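# Close and latch both doors of a low cupboard

## Task

Push both doors of the low storage cupboard fully closed, then rotate the cupboard's handle back so the doors are latched; a door must never be slammed open or closed, and the robot must not tip over or be left leaning.

## Robot and tools

Robot: the LinearBot, an omnidirectional wheeled base with a vertical column roughly 1.7 m tall. A carriage rides the column (lift_m) and holds two identical six-joint arms, left and right, each ending in a two-finger gripper. Arm bases sit about 0.57 m + lift_m above the floor; the carriage hangs about 0.15 m below them, which matters near low furniture. A hand reaches about 0.78 m from its shoulder but only about 0.38 m beneath its arm base. The hand is about 0.16 m long and 0.1 m wide (0.14 m when open); fingertips taper to about 0.005 m thick. Parked arm: joints 1-6 = 0, 0.05, 0.05, 1.45, 0, 0.

Cameras: carriage_camera (fixed, facing forward, tilted about 20 degrees down), left_wrist_camera and right_wrist_camera (looking out past the fingertips). All images are 672x504 pixels.

Frames: base frame has its origin on the floor beneath the base centre, x forward, y left, z up, in metres. left_hand and right_hand in results are the midpoint between each hand's finger pads in this frame, with quat_wxyz giving hand orientation (hand z runs along the fingers, fingers open along hand y). Hand readings are approximate; the real hand often sits lower, especially at long reach. base_odometry is in the frame the base had at scene start; it counts wheel rotation, so slip shows as travel, and heading (rad, left positive, -3.142 to 3.142) can drift a degree or two.

Tool move: one action per call. Optional key "base" holds exactly one relative command, an offset from where the base last reported itself: {"translate_m": d} forward positive, -2 to 2 m; {"strafe_m": d} left positive, -2 to 2 m; {"rotate_rad": d} counter-clockwise positive, -6.3 to 6.3 rad. Optional key "joints" is one object for both arms keyed by joint name, each value an absolute target: lift_m 0 to 1 m; left_joint1_rad/right_joint1_rad -2.617 to 3.054 (yaw about vertical, 0 forward, positive left); joint2 0 to 3.141 (shoulder: 0 upper arm back and level, 1.57 upright, 3.14 forward); joint3 0 to 3.141 (elbow, 0 folded, 3.14 straight); joint4 -1.57 to 1.57 (wrist pitch, positive lifts fingertips); joint5 -1.57 to 1.57 (wrist yaw, positive swings fingertips right, opposite to joint 1); joint6 -2.094 to 2.094 (roll about the fingers, positive clockwise seen from forearm); left_gripper_m/right_gripper_m 0 to 0.093 m pad gap. Optional "speeds" caps top speed for this call only: translate_m and strafe_m 0.02-0.5 m/s, rotate_rad 0.05-1.57 rad/s, lift_m 0.08-0.25 m/s (defaults are the maxima). Optional "min_time_s" (0.1-8 s) sets a minimum duration for each arm and gripper motion; it gives straighter, gentler arm paths. "cameras" lists which images to return (omitted or ["all"] = all, [] = none). An empty call just reports state. Unknown keys make a call invalid; out-of-range values get it refused, and a refusal or a stop cancels the remaining move/wait/finished_scene calls of that reply. One action lasts at most 15 s; base drives time out after 14 s.

Tool wait: {"seconds": 0-10, "cameras": ...}; nothing new is commanded. zoom_image: {"camera": name, "region": [x0, y0, x1, y1]} in pixels of that camera's latest image, origin top-left, at most 504x504. read_manual: returns only licence texts. finished_scene: {"scene": n} ends the current scene irrevocably; the doors must already be shut and latched and stay so.

Result lines: "move" is "done" or the worst status. base_status/joint_status per motion: done (for the base, wheels turned as commanded even if slipping), off_target (stopped short, may still push), contact_stop or time_out (target dropped, holding), not_followed (built-in self-collision check withheld the arm's targets; gripper still acts), limit_stop_at_motor_heat. on_its_own lists uncommanded behaviour; "held at" is a target. joint_positions, motor_effort (% of max, peak in brackets, noisy and biased), joint torques (wrap at ±28 N m for joints 1-3), Motor temperatures per arm, and pictures naming image order. Joints omitted from a call may still be pushing toward older targets.

Cautions: arms have no contact stop; a blocked arm keeps pressing and snaps forward when freed, so approach doors slowly with min_time_s and push gently rather than swinging, since a slammed door fails the task. The base only stops on wheel-motor strain and ignores arms, so drives can bend an arm. If pinned against something, drive back about 0.2 m the way you came. Never reverse under a table edge. Tipping risk rises with a high carriage, outstretched or loaded arms, pushing/pulling, or abrupt stops; only the images reveal a lean. Do not let the arms strike or squeeze each other. Outstretched arms heat up even while you think: at 75 °C a MOTOR HOT line appears, at 100 °C the arm goes limp for 30-60 s; park it to cool. Gripper readings run slightly off the true gap; to release, command well above the reading. The scene keeps running while you think, holding the last command.

Each tool is called as name([rows], argument=value, ...), one row to a line, values as JSON.

## Session

move()

Scene clock: 0.00 s.
Joint torques (N m): no reading
Motor temperatures (°C): left_arm=[28 48 43 49 32 34 27] | right_arm=[32 43 46 40 34 27 34]
base_odometry: x=+0.000 y=+0.000 heading=+0.000
base_status: not commanded
joint_positions: lift_m=+0.300 left_joint1_rad=-0.015 left_joint2_rad=+0.062 left_joint3_rad=+0.040 left_joint4_rad=+1.483 left_joint5_rad=+0.007 left_joint6_rad=+0.015 left_gripper_m=+0.09396 right_joint1_rad=-0.020 right_joint2_rad=+0.051 right_joint3_rad=+0.029 right_joint4_rad=+1.435 right_joint5_rad=-0.007 right_joint6_rad=+0.024 right_gripper_m=+0.09396
joint_status: not commanded
motor_effort: lift_m=+22 drive_wheels=+0
left_hand: x=+0.2590 y=+0.3135 z=+1.2806 quat_wxyz=(+0.998, +0.004, +0.055, +0.000) (m; base frame)
right_hand: x=+0.2705 y=-0.3147 z=+1.2761 quat_wxyz=(+0.997, -0.002, +0.079, +0.003) (m; base frame)
pictures: carriage_camera, left_wrist_camera, right_wrist_camera

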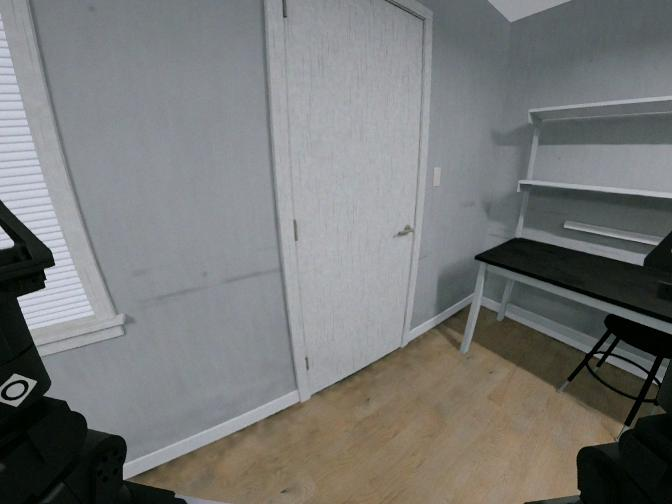

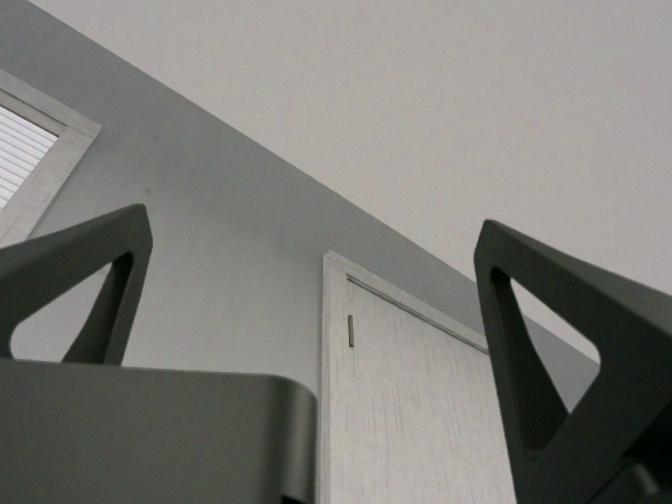

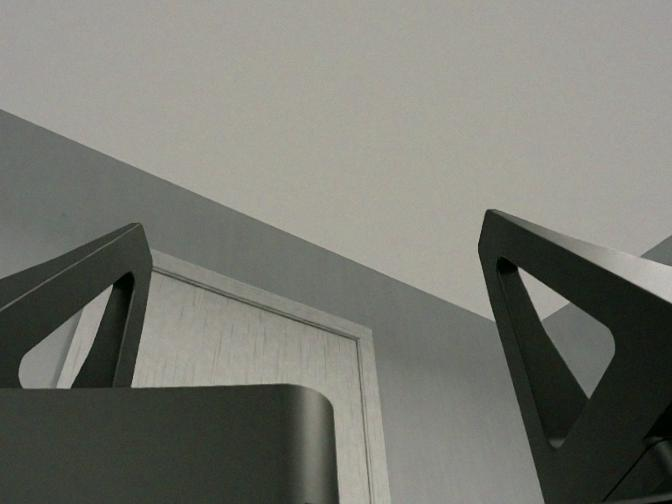

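move(base={"rotate_rad": -1.2}, cameras=["carriage_camera"])

move(base={"rotate_rad": -1.2}, cameras=["carriage_camera"])

move(base={"rotate_rad": -1.2}, cameras=["carriage_camera"])

move(base={"rotate_rad": -1.2}, cameras=["carriage_camera"])

Scene clock: 2.93 s.
Joint torques (N m): left_arm=[-0.38 4.25 5.27 -0.21 -0.08 -0.02] | right_arm=[-0.16 2.99 6.24 -0.05 -0.06 0.1]
Motor temperatures (°C): left_arm=[28 48 43 49 32 34 27] | right_arm=[32 43 46 40 34 27 34]
move: done
base_odometry: x=+0.000 y=+0.000 heading=-1.200
base_status: done
joint_positions: lift_m=+0.300 left_joint1_rad=-0.015 left_joint2_rad=+0.062 left_joint3_rad=+0.040 left_joint4_rad=+1.482 left_joint5_rad=+0.007 left_joint6_rad=+0.015 left_gripper_m=+0.09396 right_joint1_rad=-0.020 right_joint2_rad=+0.051 right_joint3_rad=+0.029 right_joint4_rad=+1.435 right_joint5_rad=-0.007 right_joint6_rad=+0.024 right_gripper_m=+0.09396
joint_status: not commanded
motor_effort: lift_m=+21(23) drive_wheels=+4(11)
left_hand: x=+0.2593 y=+0.3135 z=+1.2805 quat_wxyz=(+0.998, +0.004, +0.056, +0.000) (m; base frame)
right_hand: x=+0.2706 y=-0.3147 z=+1.2761 quat_wxyz=(+0.997, -0.002, +0.079, +0.003) (m; base frame)
pictures: carriage_camera

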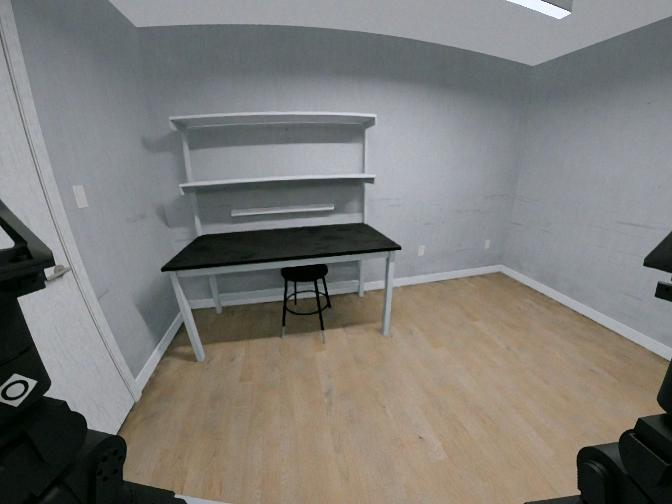

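Scene clock: 5.70 s.
Joint torques (N m): left_arm=[-0.39 4.26 5.29 -0.2 -0.08 -0.02] | right_arm=[-0.02 3.07 6.27 -0.07 -0.06 0.1]
Motor temperatures (°C): left_arm=[28 48 43 49 32 34 27] | right_arm=[32 43 46 40 34 27 34]
move: done
base_odometry: x=+0.000 y=+0.000 heading=-2.399
base_status: done
joint_positions: lift_m=+0.300 left_joint1_rad=-0.015 left_joint2_rad=+0.062 left_joint3_rad=+0.040 left_joint4_rad=+1.481 left_joint5_rad=+0.007 left_joint6_rad=+0.015 left_gripper_m=+0.09397 right_joint1_rad=-0.020 right_joint2_rad=+0.051 right_joint3_rad=+0.029 right_joint4_rad=+1.435 right_joint5_rad=-0.007 right_joint6_rad=+0.024 right_gripper_m=+0.09397
joint_status: not commanded
motor_effort: lift_m=+23(25) drive_wheels=+4(10)
left_hand: x=+0.2594 y=+0.3135 z=+1.2805 quat_wxyz=(+0.998, +0.004, +0.056, +0.000) (m; base frame)
right_hand: x=+0.2706 y=-0.3147 z=+1.2761 quat_wxyz=(+0.997, -0.002, +0.079, +0.003) (m; base frame)
pictures: carriage_camera

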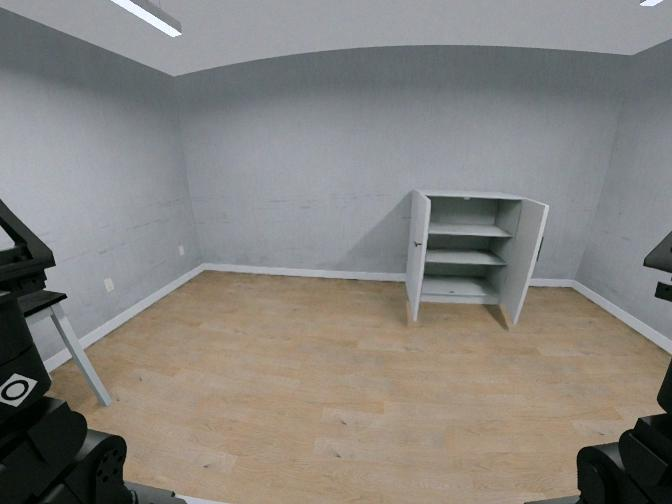

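Scene clock: 8.47 s.
Joint torques (N m): left_arm=[-0.38 4.26 5.3 -0.2 -0.08 -0.02] | right_arm=[-0.14 3.07 6.31 -0.05 -0.04 0.1]
Motor temperatures (°C): left_arm=[28 48 44 49 32 34 27] | right_arm=[32 43 46 39 33 27 34]
move: done
base_odometry: x=+0.000 y=+0.000 heading=+2.684
base_status: done
joint_positions: lift_m=+0.300 left_joint1_rad=-0.015 left_joint2_rad=+0.062 left_joint3_rad=+0.040 left_joint4_rad=+1.481 left_joint5_rad=+0.007 left_joint6_rad=+0.015 left_gripper_m=+0.09398 right_joint1_rad=-0.020 right_joint2_rad=+0.051 right_joint3_rad=+0.029 right_joint4_rad=+1.435 right_joint5_rad=-0.007 right_joint6_rad=+0.024 right_gripper_m=+0.09398
joint_status: not commanded
motor_effort: lift_m=+23(24) drive_wheels=+4(10)
left_hand: x=+0.2596 y=+0.3135 z=+1.2805 quat_wxyz=(+0.998, +0.004, +0.056, +0.000) (m; base frame)
right_hand: x=+0.2706 y=-0.3147 z=+1.2761 quat_wxyz=(+0.997, -0.002, +0.079, +0.003) (m; base frame)
pictures: carriage_camera

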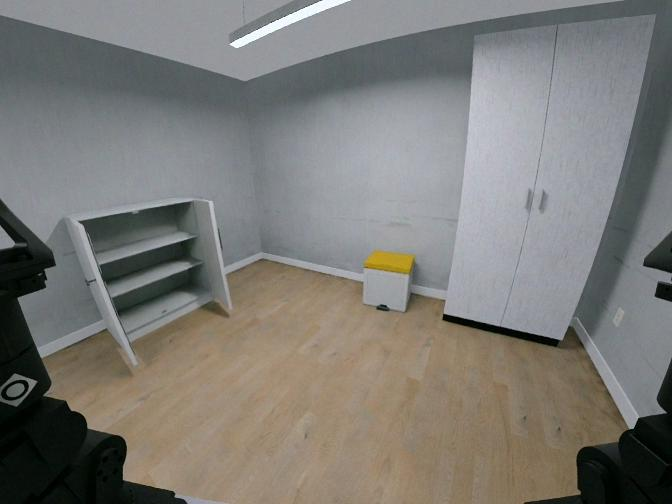

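Scene clock: 11.23 s.
Joint torques (N m): left_arm=[-0.39 4.26 5.29 -0.19 -0.07 -0.02] | right_arm=[-0.16 3.1 6.28 -0.03 -0.04 0.08]
Motor temperatures (°C): left_arm=[28 48 44 48 32 34 27] | right_arm=[32 43 47 39 33 27 34]
move: done
base_odometry: x=+0.000 y=+0.000 heading=+1.484
base_status: done
joint_positions: lift_m=+0.300 left_joint1_rad=-0.015 left_joint2_rad=+0.062 left_joint3_rad=+0.040 left_joint4_rad=+1.480 left_joint5_rad=+0.007 left_joint6_rad=+0.015 left_gripper_m=+0.09398 right_joint1_rad=-0.020 right_joint2_rad=+0.051 right_joint3_rad=+0.029 right_joint4_rad=+1.435 right_joint5_rad=-0.007 right_joint6_rad=+0.024 right_gripper_m=+0.09398
joint_status: not commanded
motor_effort: lift_m=+20(24) drive_wheels=+4(10)
left_hand: x=+0.2597 y=+0.3135 z=+1.2805 quat_wxyz=(+0.998, +0.004, +0.056, +0.000) (m; base frame)
right_hand: x=+0.2706 y=-0.3147 z=+1.2761 quat_wxyz=(+0.997, -0.002, +0.079, +0.003) (m; base frame)
pictures: carriage_camera

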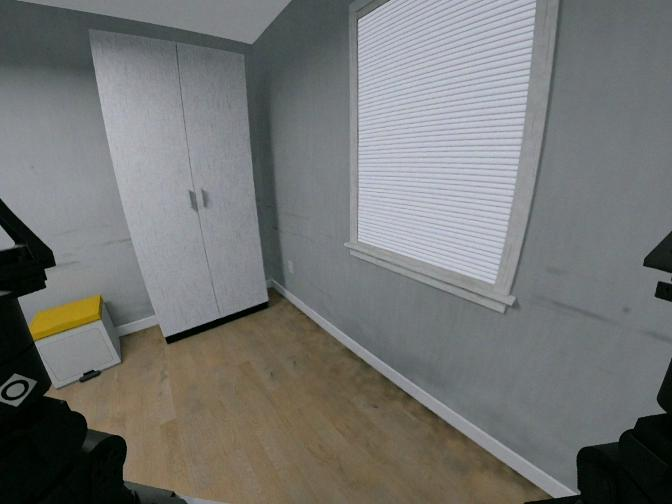

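move(base={"rotate_rad": 1.87}, cameras=["carriage_camera"])

zoom_image(camera="carriage_camera", region=[200, 150, 500, 375])

Scene clock: 14.77 s.
Joint torques (N m): left_arm=[-0.38 4.26 5.29 -0.16 -0.08 -0.02] | right_arm=[-0.08 2.97 6.26 -0.03 -0.05 0.11]
Motor temperatures (°C): left_arm=[28 48 44 48 32 34 27] | right_arm=[32 43 47 39 33 27 34]
move: done
base_odometry: x=+0.000 y=+0.000 heading=-2.929
base_status: done
joint_positions: lift_m=+0.300 left_joint1_rad=-0.015 left_joint2_rad=+0.062 left_joint3_rad=+0.040 left_joint4_rad=+1.478 left_joint5_rad=+0.007 left_joint6_rad=+0.015 left_gripper_m=+0.09399 right_joint1_rad=-0.020 right_joint2_rad=+0.051 right_joint3_rad=+0.029 right_joint4_rad=+1.434 right_joint5_rad=-0.007 right_joint6_rad=+0.024 right_gripper_m=+0.09399
joint_status: not commanded
motor_effort: lift_m=+22(24) drive_wheels=+4(11)
left_hand: x=+0.2602 y=+0.3135 z=+1.2804 quat_wxyz=(+0.998, +0.004, +0.057, +0.000) (m; base frame)
right_hand: x=+0.2709 y=-0.3147 z=+1.2760 quat_wxyz=(+0.997, -0.002, +0.080, +0.003) (m; base frame)
pictures: carriage_camera

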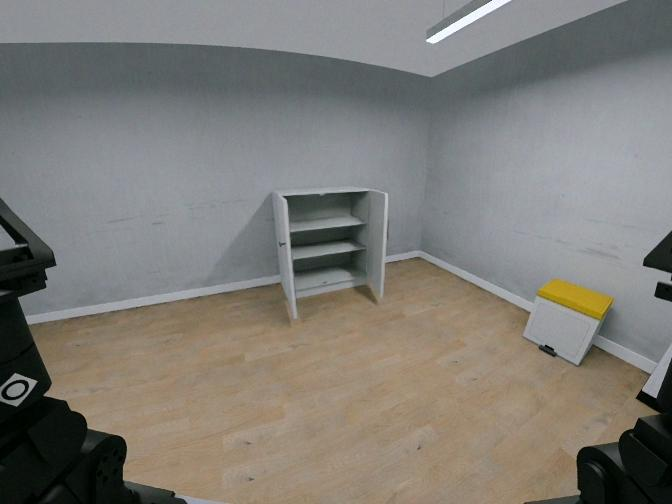

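Scaled by 1.680.

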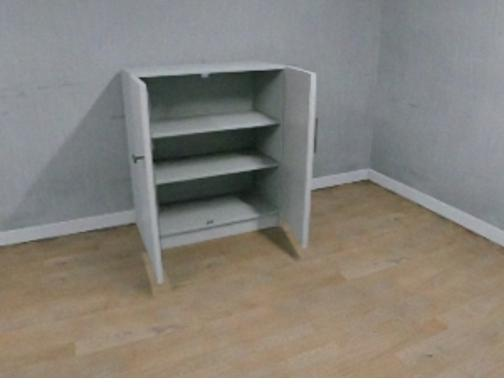

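move(base={"rotate_rad": 0.374}, cameras=[])

move(base={"strafe_m": -0.8}, cameras=["carriage_camera"])

zoom_image(camera="carriage_camera", region=[200, 130, 500, 355])

Scene clock: 16.93 s.
Joint torques (N m): left_arm=[-0.39 4.25 5.29 -0.16 -0.08 -0.02] | right_arm=[-0.23 3.11 6.3 -0.04 -0.04 0.11]
Motor temperatures (°C): left_arm=[28 48 44 48 32 34 27] | right_arm=[32 43 47 38 33 27 34]
move: done
base_odometry: x=+0.000 y=+0.000 heading=-2.555
base_status: done
joint_positions: lift_m=+0.300 left_joint1_rad=-0.015 left_joint2_rad=+0.062 left_joint3_rad=+0.040 left_joint4_rad=+1.478 left_joint5_rad=+0.007 left_joint6_rad=+0.015 left_gripper_m=+0.09399 right_joint1_rad=-0.020 right_joint2_rad=+0.051 right_joint3_rad=+0.029 right_joint4_rad=+1.434 right_joint5_rad=-0.007 right_joint6_rad=+0.024 right_gripper_m=+0.09399
joint_status: not commanded
motor_effort: lift_m=+23(24) drive_wheels=+4(9)
left_hand: x=+0.2601 y=+0.3135 z=+1.2804 quat_wxyz=(+0.998, +0.004, +0.057, +0.000) (m; base frame)
right_hand: x=+0.2709 y=-0.3147 z=+1.2760 quat_wxyz=(+0.997, -0.002, +0.080, +0.003) (m; base frame)
pictures: none
No camera images: "cameras" was empty.

Scene clock: 20.80 s.
Joint torques (N m): left_arm=[-0.39 4.26 5.33 -0.16 -0.08 -0.02] | right_arm=[-0.12 3.11 6.27 -0.04 -0.01 0.11]
Motor temperatures (°C): left_arm=[28 48 44 47 32 34 27] | right_arm=[32 43 47 38 33 27 33]
move: done
base_odometry: x=-0.443 y=+0.666 heading=-2.555
base_status: done
joint_positions: lift_m=+0.300 left_joint1_rad=-0.015 left_joint2_rad=+0.062 left_joint3_rad=+0.040 left_joint4_rad=+1.478 left_joint5_rad=+0.007 left_joint6_rad=+0.015 left_gripper_m=+0.09399 right_joint1_rad=-0.019 right_joint2_rad=+0.051 right_joint3_rad=+0.029 right_joint4_rad=+1.434 right_joint5_rad=-0.007 right_joint6_rad=+0.024 right_gripper_m=+0.09399
joint_status: not commanded
motor_effort: lift_m=+22(23) drive_wheels=-2(14)
left_hand: x=+0.2601 y=+0.3135 z=+1.2804 quat_wxyz=(+0.998, +0.004, +0.057, +0.000) (m; base frame)
right_hand: x=+0.2709 y=-0.3147 z=+1.2760 quat_wxyz=(+0.997, -0.002, +0.080, +0.003) (m; base frame)
pictures: carriage_camera

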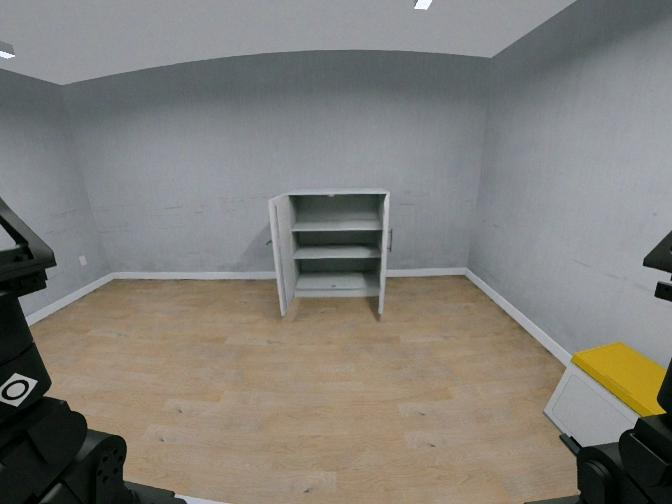

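Scaled by 1.680.

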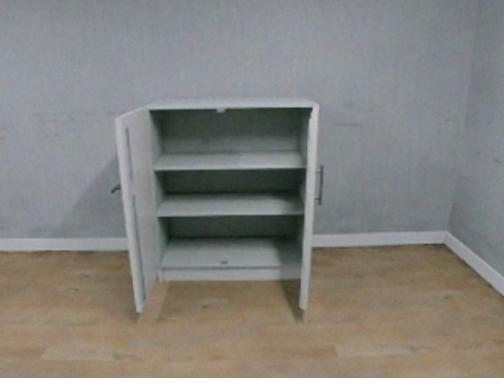

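move(base={"translate_m": 0.9}, cameras=["carriage_camera"])

zoom_image(camera="carriage_camera", region=[200, 180, 500, 405])

Scene clock: 25.17 s.
Joint torques (N m): left_arm=[-0.39 4.34 5.38 -0.22 -0.08 -0.02] | right_arm=[-0.08 3.12 6.37 0 -0.05 0.1]
Motor temperatures (°C): left_arm=[28 48 45 47 31 33 27] | right_arm=[32 43 48 38 33 27 33]
move: done
base_odometry: x=-1.193 y=+0.168 heading=-2.555
base_status: done
joint_positions: lift_m=+0.300 left_joint1_rad=-0.015 left_joint2_rad=+0.062 left_joint3_rad=+0.040 left_joint4_rad=+1.479 left_joint5_rad=+0.007 left_joint6_rad=+0.015 left_gripper_m=+0.09399 right_joint1_rad=-0.019 right_joint2_rad=+0.051 right_joint3_rad=+0.029 right_joint4_rad=+1.432 right_joint5_rad=-0.007 right_joint6_rad=+0.024 right_gripper_m=+0.09399
joint_status: not commanded
motor_effort: lift_m=+21(24) drive_wheels=-1(12)
left_hand: x=+0.2599 y=+0.3135 z=+1.2805 quat_wxyz=(+0.998, +0.004, +0.057, +0.000) (m; base frame)
right_hand: x=+0.2713 y=-0.3147 z=+1.2760 quat_wxyz=(+0.997, -0.002, +0.081, +0.003) (m; base frame)
pictures: carriage_camera

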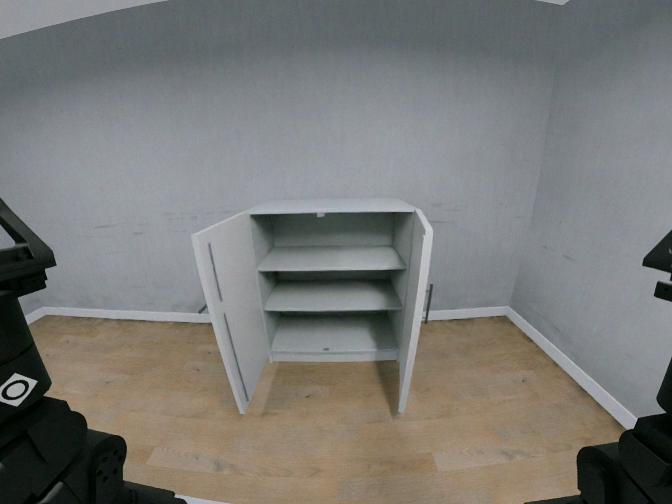

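Scaled by 1.680.

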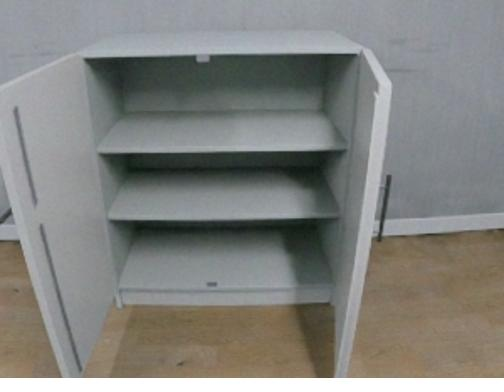

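zoom_image(camera="carriage_camera", region=[180, 200, 280, 275])

zoom_image(camera="carriage_camera", region=[380, 195, 450, 265])

zoom_image(camera="carriage_camera", region=[190, 270, 290, 420])

zoom_image(camera="carriage_camera", region=[380, 265, 450, 415])

Scaled by 5.040.

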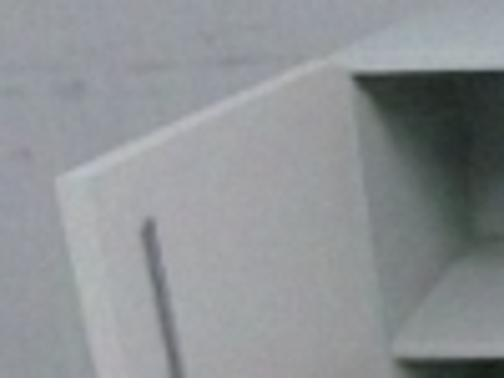

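Scaled by 7.200.

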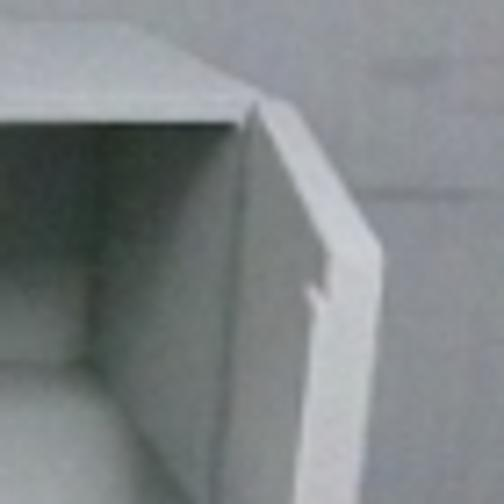

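Scaled by 3.360.

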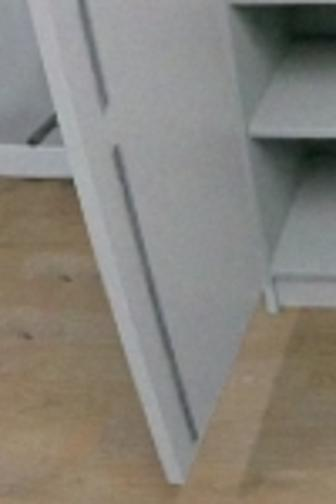

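Scaled by 3.360.

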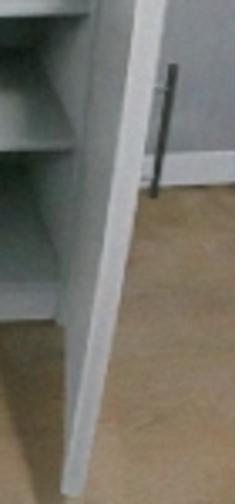

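move(base={"translate_m": 0.38}, joints={"lift_m": 0.1}, cameras=["carriage_camera"])

move(joints={"right_joint1_rad": -0.8, "right_gripper_m": 0.0}, min_time_s=1.0, cameras=[])

move(joints={"right_joint1_rad": -0.65, "right_joint2_rad": 2.096, "right_joint3_rad": 0.98, "right_joint4_rad": 1.114, "right_joint5_rad": 0, "right_joint6_rad": 0}, min_time_s=2.5, cameras=["carriage_camera", "right_wrist_camera"])

Scene clock: 30.37 s.
Joint torques (N m): left_arm=[-0.38 4.33 5.3 -0.15 -0.08 -0.02] | right_arm=[-0.18 3.18 6.26 -0.02 -0.05 0.1]
Motor temperatures (°C): left_arm=[28 48 45 47 31 33 27] | right_arm=[32 43 48 37 33 27 33]
move: done
base_odometry: x=-1.510 y=-0.042 heading=-2.556
base_status: done
joint_positions: lift_m=+0.100 left_joint1_rad=-0.015 left_joint2_rad=+0.062 left_joint3_rad=+0.040 left_joint4_rad=+1.479 left_joint5_rad=+0.007 left_joint6_rad=+0.015 left_gripper_m=+0.09399 right_joint1_rad=-0.019 right_joint2_rad=+0.051 right_joint3_rad=+0.029 right_joint4_rad=+1.431 right_joint5_rad=-0.007 right_joint6_rad=+0.024 right_gripper_m=+0.09399
joint_status: all done
motor_effort: lift_m=+20(23) drive_wheels=-1(10)
left_hand: x=+0.2599 y=+0.3135 z=+1.0806 quat_wxyz=(+0.998, +0.004, +0.057, +0.000) (m; base frame)
right_hand: x=+0.2714 y=-0.3147 z=+1.0761 quat_wxyz=(+0.997, -0.002, +0.081, +0.003) (m; base frame)
pictures: carriage_camera

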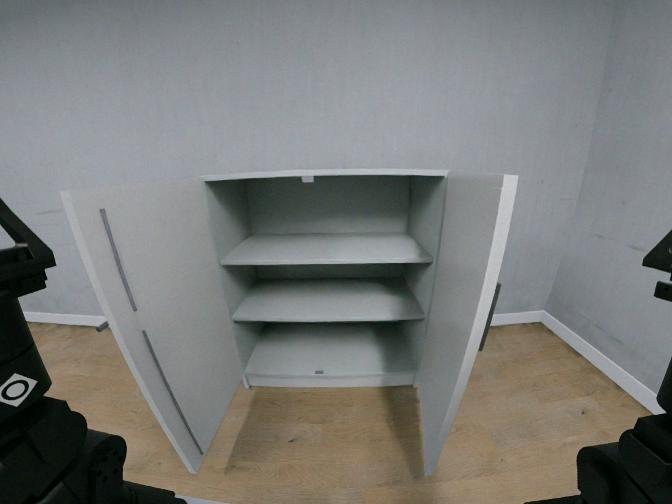

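Scene clock: 31.70 s.
Joint torques (N m): left_arm=[-0.39 4.26 5.3 -0.17 -0.08 -0.02] | right_arm=[-0.55 3.14 6.27 0 -0.06 0.11]
Motor temperatures (°C): left_arm=[28 48 45 47 31 33 27] | right_arm=[32 42 48 37 33 27 33]
move: done
base_odometry: x=-1.510 y=-0.042 heading=-2.556
base_status: not commanded
joint_positions: lift_m=+0.100 left_joint1_rad=-0.015 left_joint2_rad=+0.062 left_joint3_rad=+0.040 left_joint4_rad=+1.479 left_joint5_rad=+0.007 left_joint6_rad=+0.015 left_gripper_m=+0.09399 right_joint1_rad=-0.793 right_joint2_rad=+0.051 right_joint3_rad=+0.029 right_joint4_rad=+1.431 right_joint5_rad=-0.007 right_joint6_rad=+0.024 right_gripper_m=+0.00033
joint_status: all done
motor_effort: lift_m=+18(22) drive_wheels=-1(1)
left_hand: x=+0.2599 y=+0.3135 z=+1.0806 quat_wxyz=(+0.998, +0.004, +0.057, +0.000) (m; base frame)
right_hand: x=+0.2597 y=-0.3443 z=+1.0761 quat_wxyz=(+0.924, +0.029, +0.076, -0.374) (m; base frame)
pictures: none
No camera images: "cameras" was empty.

Scene clock: 34.50 s.
Joint torques (N m): left_arm=[-0.39 4.26 5.29 -0.18 -0.08 -0.02] | right_arm=[0.34 -7.47 8.21 2.51 0.04 0.04]
Motor temperatures (°C): left_arm=[28 47 45 46 31 33 27] | right_arm=[32 43 48 38 33 27 33]
move: done
base_odometry: x=-1.510 y=-0.042 heading=-2.556
base_status: not commanded
joint_positions: lift_m=+0.100 left_joint1_rad=-0.015 left_joint2_rad=+0.062 left_joint3_rad=+0.040 left_joint4_rad=+1.479 left_joint5_rad=+0.007 left_joint6_rad=+0.015 left_gripper_m=+0.09399 right_joint1_rad=-0.656 right_joint2_rad=+2.084 right_joint3_rad=+0.960 right_joint4_rad=+1.129 right_joint5_rad=-0.007 right_joint6_rad=+0.007 right_gripper_m=+0.00033
joint_status: all done
motor_effort: lift_m=+19(23) drive_wheels=-1(1)
left_hand: x=+0.2599 y=+0.3135 z=+1.0806 quat_wxyz=(+0.998, +0.004, +0.057, +0.000) (m; base frame)
right_hand: x=+0.6702 y=-0.6528 z=+0.8015 quat_wxyz=(+0.673, +0.227, +0.668, -0.223) (m; base frame)
pictures: carriage_camera, right_wrist_camera

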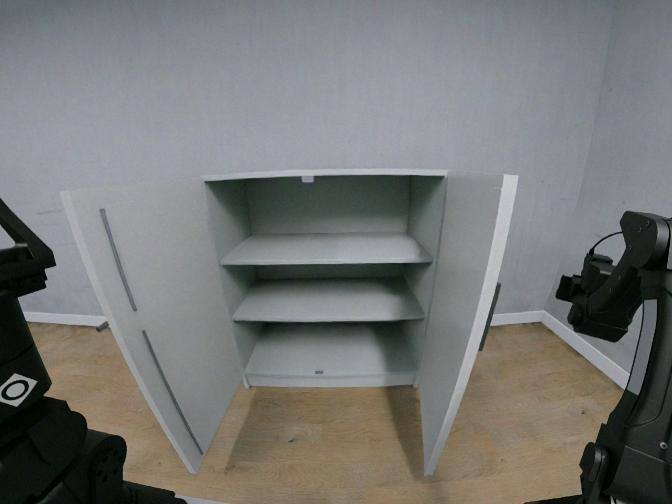

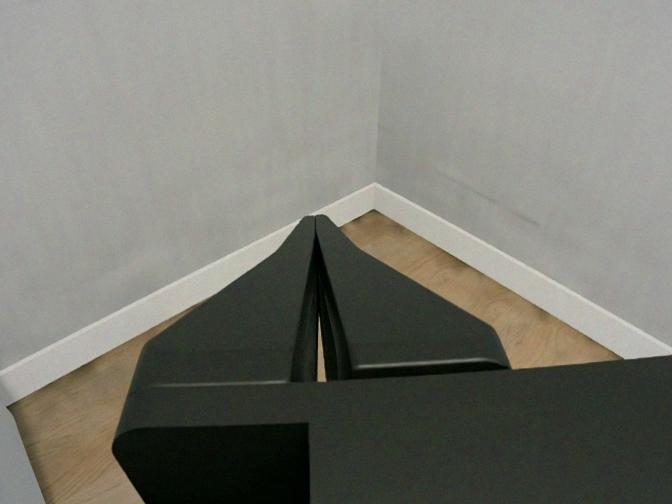

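move(joints={"lift_m": 0.21}, cameras=[])

move(joints={"right_joint1_rad": -0.3}, min_time_s=2.0, cameras=["carriage_camera", "right_wrist_camera"])

Scene clock: 35.63 s.
Joint torques (N m): left_arm=[-0.39 4.21 5.27 -0.18 -0.08 -0.02] | right_arm=[0.24 -8.16 7.46 2.63 0.02 0.02]
Motor temperatures (°C): left_arm=[28 47 45 46 31 33 26] | right_arm=[32 43 48 38 33 27 33]
move: done
base_odometry: x=-1.510 y=-0.042 heading=-2.556
base_status: not commanded
joint_positions: lift_m=+0.210 left_joint1_rad=-0.015 left_joint2_rad=+0.062 left_joint3_rad=+0.040 left_joint4_rad=+1.479 left_joint5_rad=+0.007 left_joint6_rad=+0.015 left_gripper_m=+0.09399 right_joint1_rad=-0.656 right_joint2_rad=+2.093 right_joint3_rad=+0.968 right_joint4_rad=+1.122 right_joint5_rad=-0.007 right_joint6_rad=+0.006 right_gripper_m=+0.00033
joint_status: all done
motor_effort: lift_m=+23(29) drive_wheels=+3(3)
left_hand: x=+0.2599 y=+0.3135 z=+1.1904 quat_wxyz=(+0.998, +0.004, +0.057, +0.000) (m; base frame)
right_hand: x=+0.6718 y=-0.6540 z=+0.9084 quat_wxyz=(+0.670, +0.228, +0.670, -0.223) (m; base frame)
pictures: none
No camera images: "cameras" was empty.

Scene clock: 37.93 s.
Joint torques (N m): left_arm=[-0.39 4.26 5.29 -0.18 -0.08 -0.02] | right_arm=[0.28 -8.27 7.41 2.59 0.01 0.03]
Motor temperatures (°C): left_arm=[28 47 45 46 31 33 26] | right_arm=[32 43 48 40 33 27 33]
move: done
base_odometry: x=-1.510 y=-0.042 heading=-2.556
base_status: not commanded
joint_positions: lift_m=+0.210 left_joint1_rad=-0.015 left_joint2_rad=+0.062 left_joint3_rad=+0.040 left_joint4_rad=+1.479 left_joint5_rad=+0.007 left_joint6_rad=+0.015 left_gripper_m=+0.09399 right_joint1_rad=-0.306 right_joint2_rad=+2.093 right_joint3_rad=+0.968 right_joint4_rad=+1.122 right_joint5_rad=-0.007 right_joint6_rad=+0.006 right_gripper_m=+0.00033
joint_status: all done
motor_effort: lift_m=+23(24) drive_wheels=+3(3)
left_hand: x=+0.2599 y=+0.3135 z=+1.1904 quat_wxyz=(+0.998, +0.004, +0.057, +0.000) (m; base frame)
right_hand: x=+0.7612 y=-0.4816 z=+0.9084 quat_wxyz=(+0.699, +0.107, +0.700, -0.103) (m; base frame)
pictures: carriage_camera, right_wrist_camera

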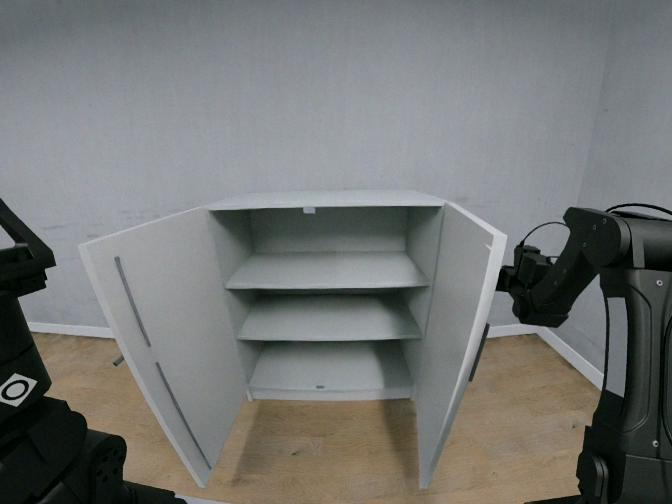

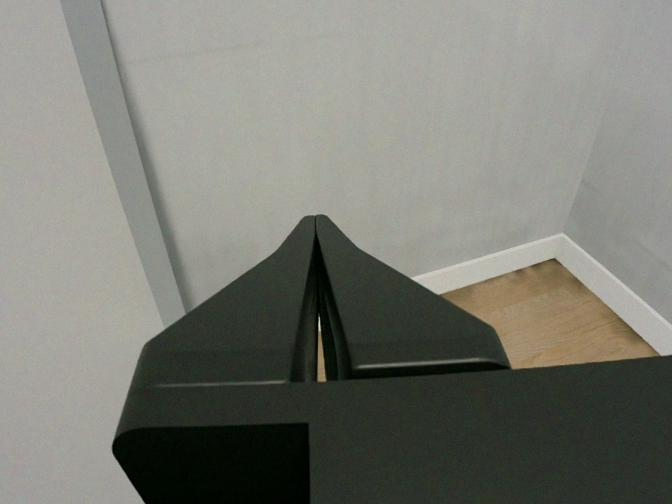

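move(joints={"right_joint1_rad": 0.0}, min_time_s=3.0, cameras=["carriage_camera", "right_wrist_camera"])

move(joints={"right_joint1_rad": 0.25}, min_time_s=3.0, cameras=["carriage_camera", "right_wrist_camera"])

Scene clock: 41.33 s.
Joint torques (N m): left_arm=[-0.38 4.26 5.3 -0.18 -0.07 -0.02] | right_arm=[0.64 -8.29 7.31 2.57 -0.07 0.04]
Motor temperatures (°C): left_arm=[28 47 45 46 31 33 26] | right_arm=[32 44 48 41 33 27 33]
move: done
base_odometry: x=-1.510 y=-0.042 heading=-2.556
base_status: not commanded
joint_positions: lift_m=+0.210 left_joint1_rad=-0.015 left_joint2_rad=+0.062 left_joint3_rad=+0.040 left_joint4_rad=+1.479 left_joint5_rad=+0.007 left_joint6_rad=+0.015 left_gripper_m=+0.09399 right_joint1_rad=-0.008 right_joint2_rad=+2.093 right_joint3_rad=+0.968 right_joint4_rad=+1.122 right_joint5_rad=+0.003 right_joint6_rad=+0.006 right_gripper_m=+0.00032
joint_status: all done
motor_effort: lift_m=+21(25) drive_wheels=+3(3)
left_hand: x=+0.2599 y=+0.3135 z=+1.1904 quat_wxyz=(+0.998, +0.004, +0.057, +0.000) (m; base frame)
right_hand: x=+0.7866 y=-0.3203 z=+0.9084 quat_wxyz=(+0.706, +0.006, +0.708, -0.002) (m; base frame)
pictures: carriage_camera, right_wrist_camera

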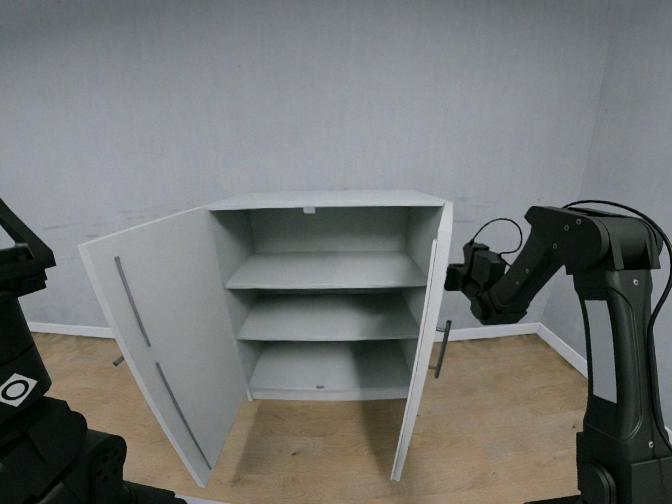

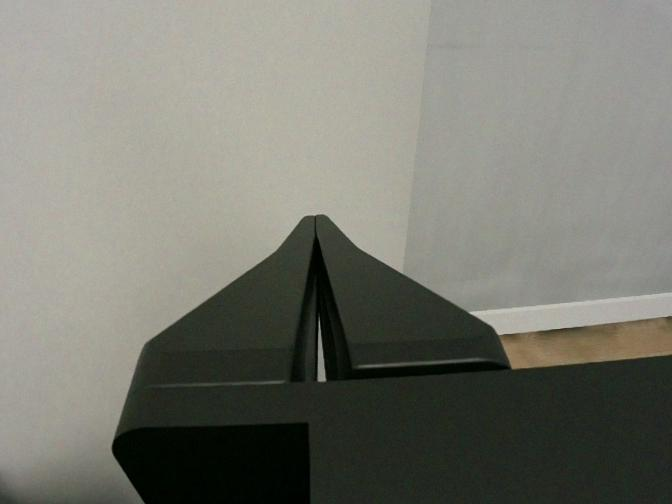

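Scene clock: 44.63 s.
Joint torques (N m): left_arm=[-0.38 4.27 5.3 -0.18 -0.08 -0.02] | right_arm=[0.59 -8.23 7.34 2.59 -0.17 0.03]
Motor temperatures (°C): left_arm=[28 47 45 45 31 33 26] | right_arm=[32 45 48 42 33 27 33]
move: done
base_odometry: x=-1.510 y=-0.042 heading=-2.556
base_status: not commanded
joint_positions: lift_m=+0.210 left_joint1_rad=-0.015 left_joint2_rad=+0.062 left_joint3_rad=+0.040 left_joint4_rad=+1.479 left_joint5_rad=+0.007 left_joint6_rad=+0.015 left_gripper_m=+0.09399 right_joint1_rad=+0.241 right_joint2_rad=+2.093 right_joint3_rad=+0.968 right_joint4_rad=+1.122 right_joint5_rad=+0.013 right_joint6_rad=+0.006 right_gripper_m=+0.00032
joint_status: all done
motor_effort: lift_m=+21(25) drive_wheels=+3(3)
left_hand: x=+0.2599 y=+0.3135 z=+1.1904 quat_wxyz=(+0.998, +0.004, +0.057, +0.000) (m; base frame)
right_hand: x=+0.7711 y=-0.1844 z=+0.9084 quat_wxyz=(+0.702, -0.078, +0.704, +0.082) (m; base frame)
pictures: carriage_camera, right_wrist_camera

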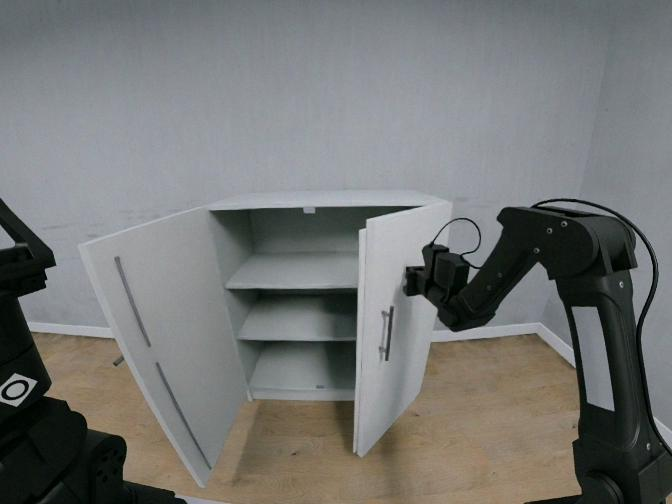

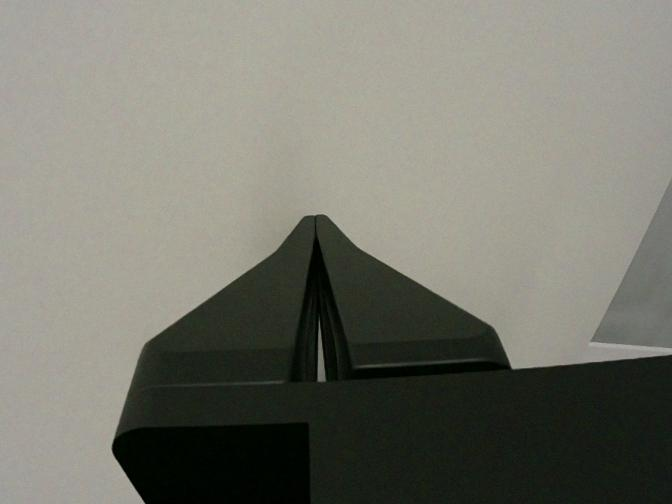

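move(joints={"right_joint1_rad": 0.3, "right_joint2_rad": 2.439, "right_joint3_rad": 1.63, "right_joint4_rad": 0.809, "right_joint5_rad": 0.0}, min_time_s=4.0, cameras=["carriage_camera", "right_wrist_camera"])

Scene clock: 49.10 s.
Joint torques (N m): left_arm=[-0.38 4.27 5.29 -0.18 -0.07 -0.02] | right_arm=[0.57 -9.89 9.84 2.42 -0.2 0.03]
Motor temperatures (°C): left_arm=[28 47 45 45 31 33 26] | right_arm=[32 46 49 43 32 26 33]
move: done
base_odometry: x=-1.510 y=-0.042 heading=-2.556
base_status: not commanded
joint_positions: lift_m=+0.210 left_joint1_rad=-0.015 left_joint2_rad=+0.062 left_joint3_rad=+0.040 left_joint4_rad=+1.479 left_joint5_rad=+0.007 left_joint6_rad=+0.015 left_gripper_m=+0.09399 right_joint1_rad=+0.291 right_joint2_rad=+2.419 right_joint3_rad=+1.605 right_joint4_rad=+0.832 right_joint5_rad=+0.013 right_joint6_rad=+0.006 right_gripper_m=+0.00032
joint_status: all done
motor_effort: lift_m=+22(25) drive_wheels=+3(3)
left_hand: x=+0.2599 y=+0.3135 z=+1.1904 quat_wxyz=(+0.998, +0.004, +0.057, +0.000) (m; base frame)
right_hand: x=+0.8771 y=-0.1231 z=+0.9174 quat_wxyz=(+0.706, -0.095, +0.694, +0.101) (m; base frame)
pictures: carriage_camera, right_wrist_camera

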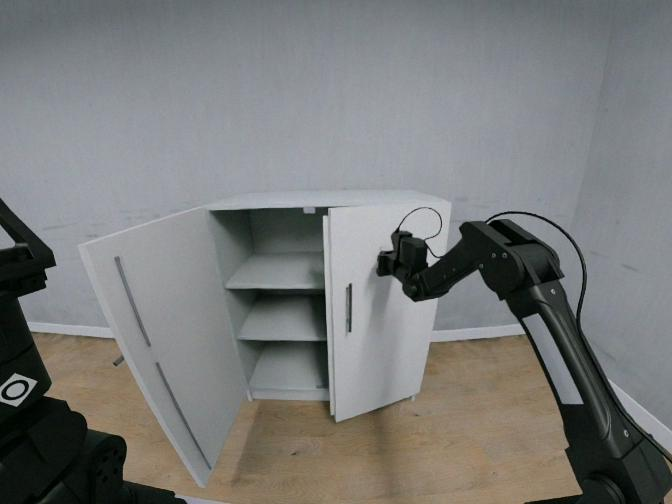

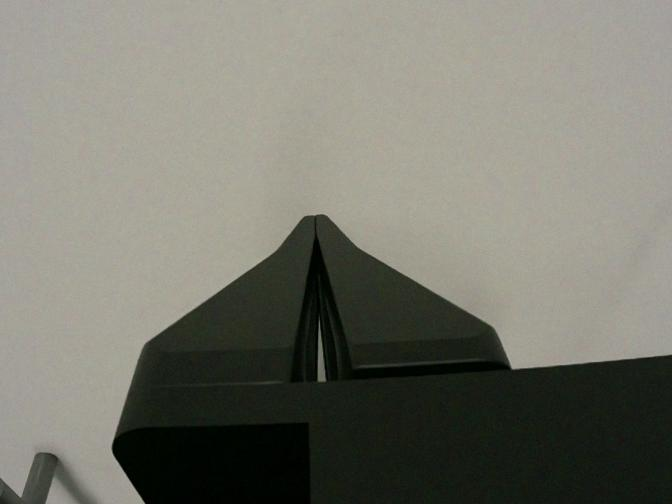

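move(base={"translate_m": 0.08}, speeds={"translate_m": 0.04}, cameras=["carriage_camera", "right_wrist_camera"])

zoom_image(camera="carriage_camera", region=[230, 160, 480, 430])

Scene clock: 51.77 s.
Joint torques (N m): left_arm=[-0.38 4.29 5.29 -0.18 -0.08 -0.02] | right_arm=[0.05 -10.18 9.81 2.5 -0.13 0.03]
Motor temperatures (°C): left_arm=[28 47 45 45 31 33 26] | right_arm=[32 48 50 44 32 26 33]
move: done
base_odometry: x=-1.577 y=-0.086 heading=-2.556
base_status: done
joint_positions: lift_m=+0.210 left_joint1_rad=-0.015 left_joint2_rad=+0.062 left_joint3_rad=+0.040 left_joint4_rad=+1.480 left_joint5_rad=+0.007 left_joint6_rad=+0.015 left_gripper_m=+0.09399 right_joint1_rad=+0.297 right_joint2_rad=+2.422 right_joint3_rad=+1.605 right_joint4_rad=+0.824 right_joint5_rad=+0.008 right_joint6_rad=+0.006 right_gripper_m=+0.00032
joint_status: not commanded
motor_effort: lift_m=+22(24) drive_wheels=-1(9)
left_hand: x=+0.2598 y=+0.3135 z=+1.1904 quat_wxyz=(+0.998, +0.004, +0.056, +0.000) (m; base frame)
right_hand: x=+0.8760 y=-0.1187 z=+0.9136 quat_wxyz=(+0.702, -0.100, +0.697, +0.104) (m; base frame)
pictures: carriage_camera, right_wrist_camera

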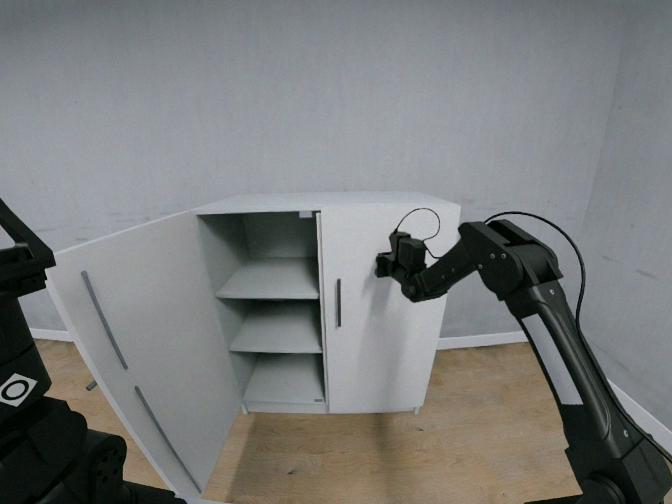

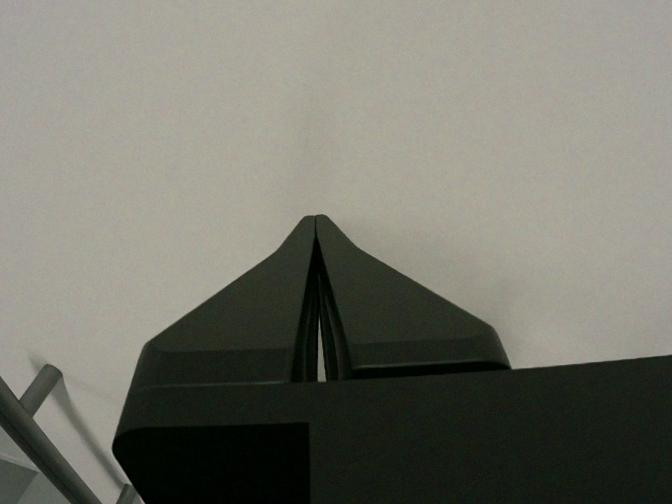

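Scaled by 1.867.

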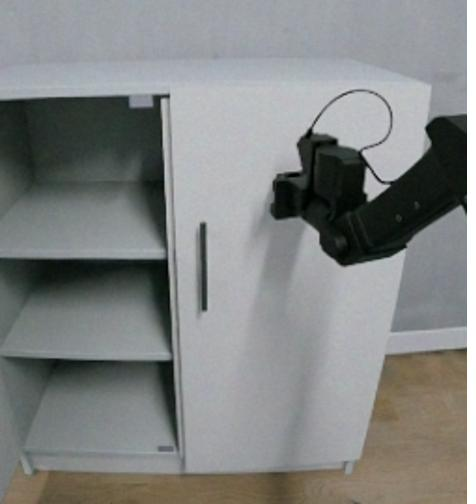

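move(base={"translate_m": 0.03}, speeds={"translate_m": 0.03}, cameras=["carriage_camera", "right_wrist_camera"])

zoom_image(camera="carriage_camera", region=[230, 160, 480, 430])

Scene clock: 53.33 s.
Joint torques (N m): left_arm=[-0.39 4.3 5.16 -0.22 -0.08 -0.02] | right_arm=[-0.44 -8.51 17.29 1.43 -0.11 0.06]
Motor temperatures (°C): left_arm=[28 47 45 45 31 33 26] | right_arm=[32 48 51 43 32 26 33]
move: done
base_odometry: x=-1.601 y=-0.102 heading=-2.557
base_status: done
joint_positions: lift_m=+0.210 left_joint1_rad=-0.015 left_joint2_rad=+0.062 left_joint3_rad=+0.040 left_joint4_rad=+1.481 left_joint5_rad=+0.007 left_joint6_rad=+0.015 left_gripper_m=+0.09399 right_joint1_rad=+0.304 right_joint2_rad=+2.405 right_joint3_rad=+1.526 right_joint4_rad=+0.918 right_joint5_rad=+0.006 right_joint6_rad=+0.004 right_gripper_m=+0.00032
joint_status: not commanded
motor_effort: lift_m=+20(24) drive_wheels=+14(19)
left_hand: x=+0.2595 y=+0.3135 z=+1.1904 quat_wxyz=(+0.998, +0.004, +0.056, +0.000) (m; base frame)
right_hand: x=+0.8628 y=-0.1172 z=+0.9119 quat_wxyz=(+0.713, -0.102, +0.686, +0.108) (m; base frame)
pictures: carriage_camera, right_wrist_camera

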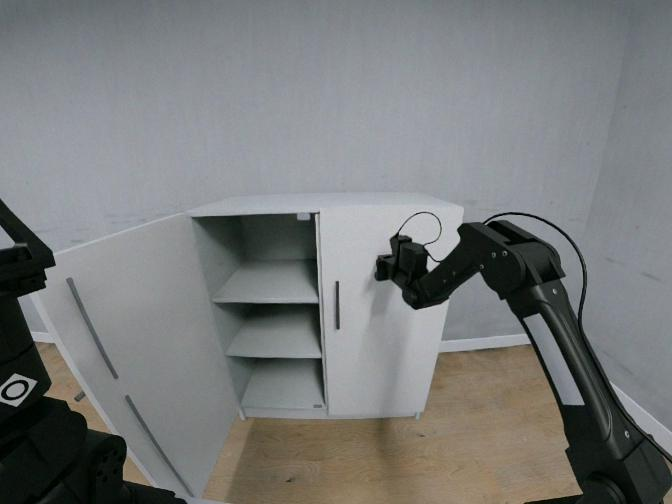

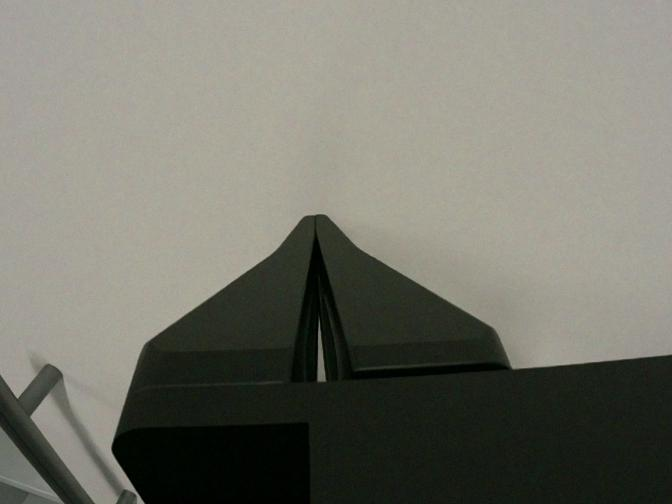

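Scaled by 1.867.

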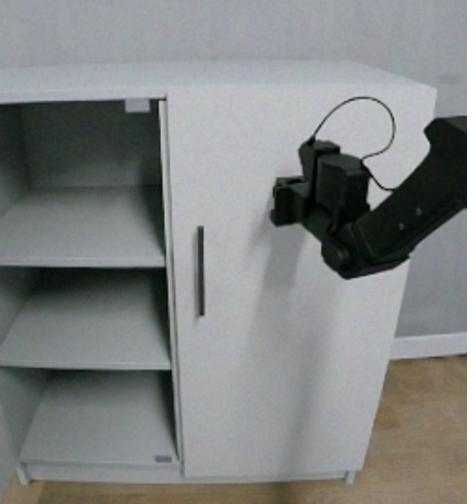

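move(base={"translate_m": -0.12}, speeds={"translate_m": 0.08}, cameras=["carriage_camera"])

move(joints={"right_joint1_rad": 0.0, "right_joint2_rad": 0.05, "right_joint3_rad": 0.05, "right_joint4_rad": 1.45, "left_joint1_rad": 0.8, "left_gripper_m": 0.0}, min_time_s=2.5, cameras=["carriage_camera"])

Scene clock: 55.60 s.
Joint torques (N m): left_arm=[-0.38 4.22 5.45 -0.2 -0.08 -0.02] | right_arm=[-0.39 -10.28 9.48 2.48 -0.1 0.06]
Motor temperatures (°C): left_arm=[28 47 46 45 31 33 26] | right_arm=[32 49 51 44 32 26 33]
move: done
base_odometry: x=-1.501 y=-0.036 heading=-2.557
base_status: done
joint_positions: lift_m=+0.210 left_joint1_rad=-0.015 left_joint2_rad=+0.062 left_joint3_rad=+0.040 left_joint4_rad=+1.480 left_joint5_rad=+0.007 left_joint6_rad=+0.015 left_gripper_m=+0.09399 right_joint1_rad=+0.303 right_joint2_rad=+2.422 right_joint3_rad=+1.608 right_joint4_rad=+0.824 right_joint5_rad=+0.006 right_joint6_rad=+0.004 right_gripper_m=+0.00032
joint_status: not commanded
motor_effort: lift_m=+19(24) drive_wheels=-3(9)
left_hand: x=+0.2598 y=+0.3135 z=+1.1904 quat_wxyz=(+0.998, +0.004, +0.056, +0.000) (m; base frame)
right_hand: x=+0.8750 y=-0.1143 z=+0.9143 quat_wxyz=(+0.702, -0.103, +0.696, +0.107) (m; base frame)
pictures: carriage_camera

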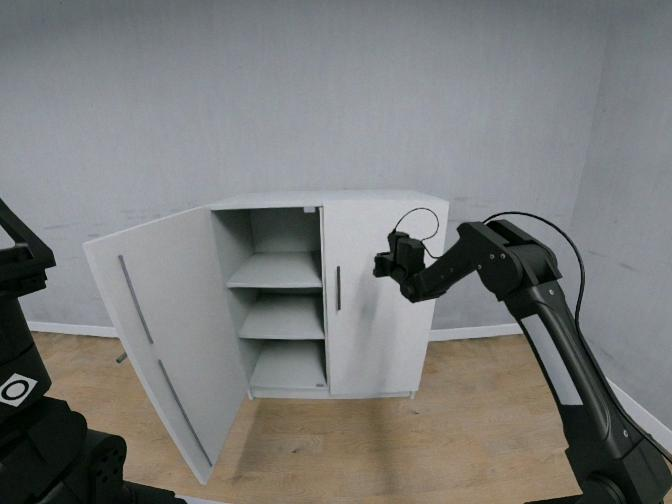

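Scene clock: 58.40 s.
Joint torques (N m): left_arm=[0.42 4.27 5.3 -0.19 -0.08 -0.02] | right_arm=[-0.64 2.54 5.11 0.08 -0.11 0.07]
Motor temperatures (°C): left_arm=[28 47 46 44 31 33 26] | right_arm=[32 50 51 43 32 26 33]
move: done
base_odometry: x=-1.501 y=-0.036 heading=-2.557
base_status: not commanded
joint_positions: lift_m=+0.210 left_joint1_rad=+0.792 left_joint2_rad=+0.062 left_joint3_rad=+0.040 left_joint4_rad=+1.480 left_joint5_rad=+0.007 left_joint6_rad=+0.015 left_gripper_m=+0.00033 right_joint1_rad=+0.006 right_joint2_rad=+0.058 right_joint3_rad=+0.060 right_joint4_rad=+1.434 right_joint5_rad=+0.006 right_joint6_rad=+0.004 right_gripper_m=+0.00033
joint_status: all done
motor_effort: lift_m=+21(24) drive_wheels=-2(3)
left_hand: x=+0.2516 y=+0.3360 z=+1.1904 quat_wxyz=(+0.918, -0.018, +0.054, +0.392) (m; base frame)
right_hand: x=+0.2635 y=-0.3159 z=+1.1948 quat_wxyz=(+0.998, +0.003, +0.067, +0.005) (m; base frame)
pictures: carriage_camera

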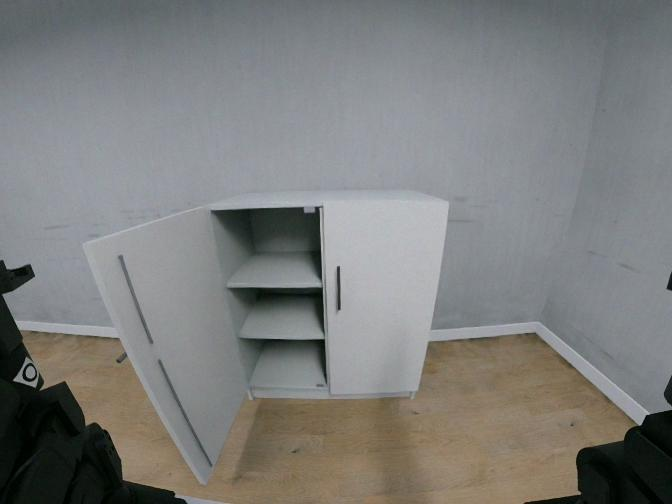

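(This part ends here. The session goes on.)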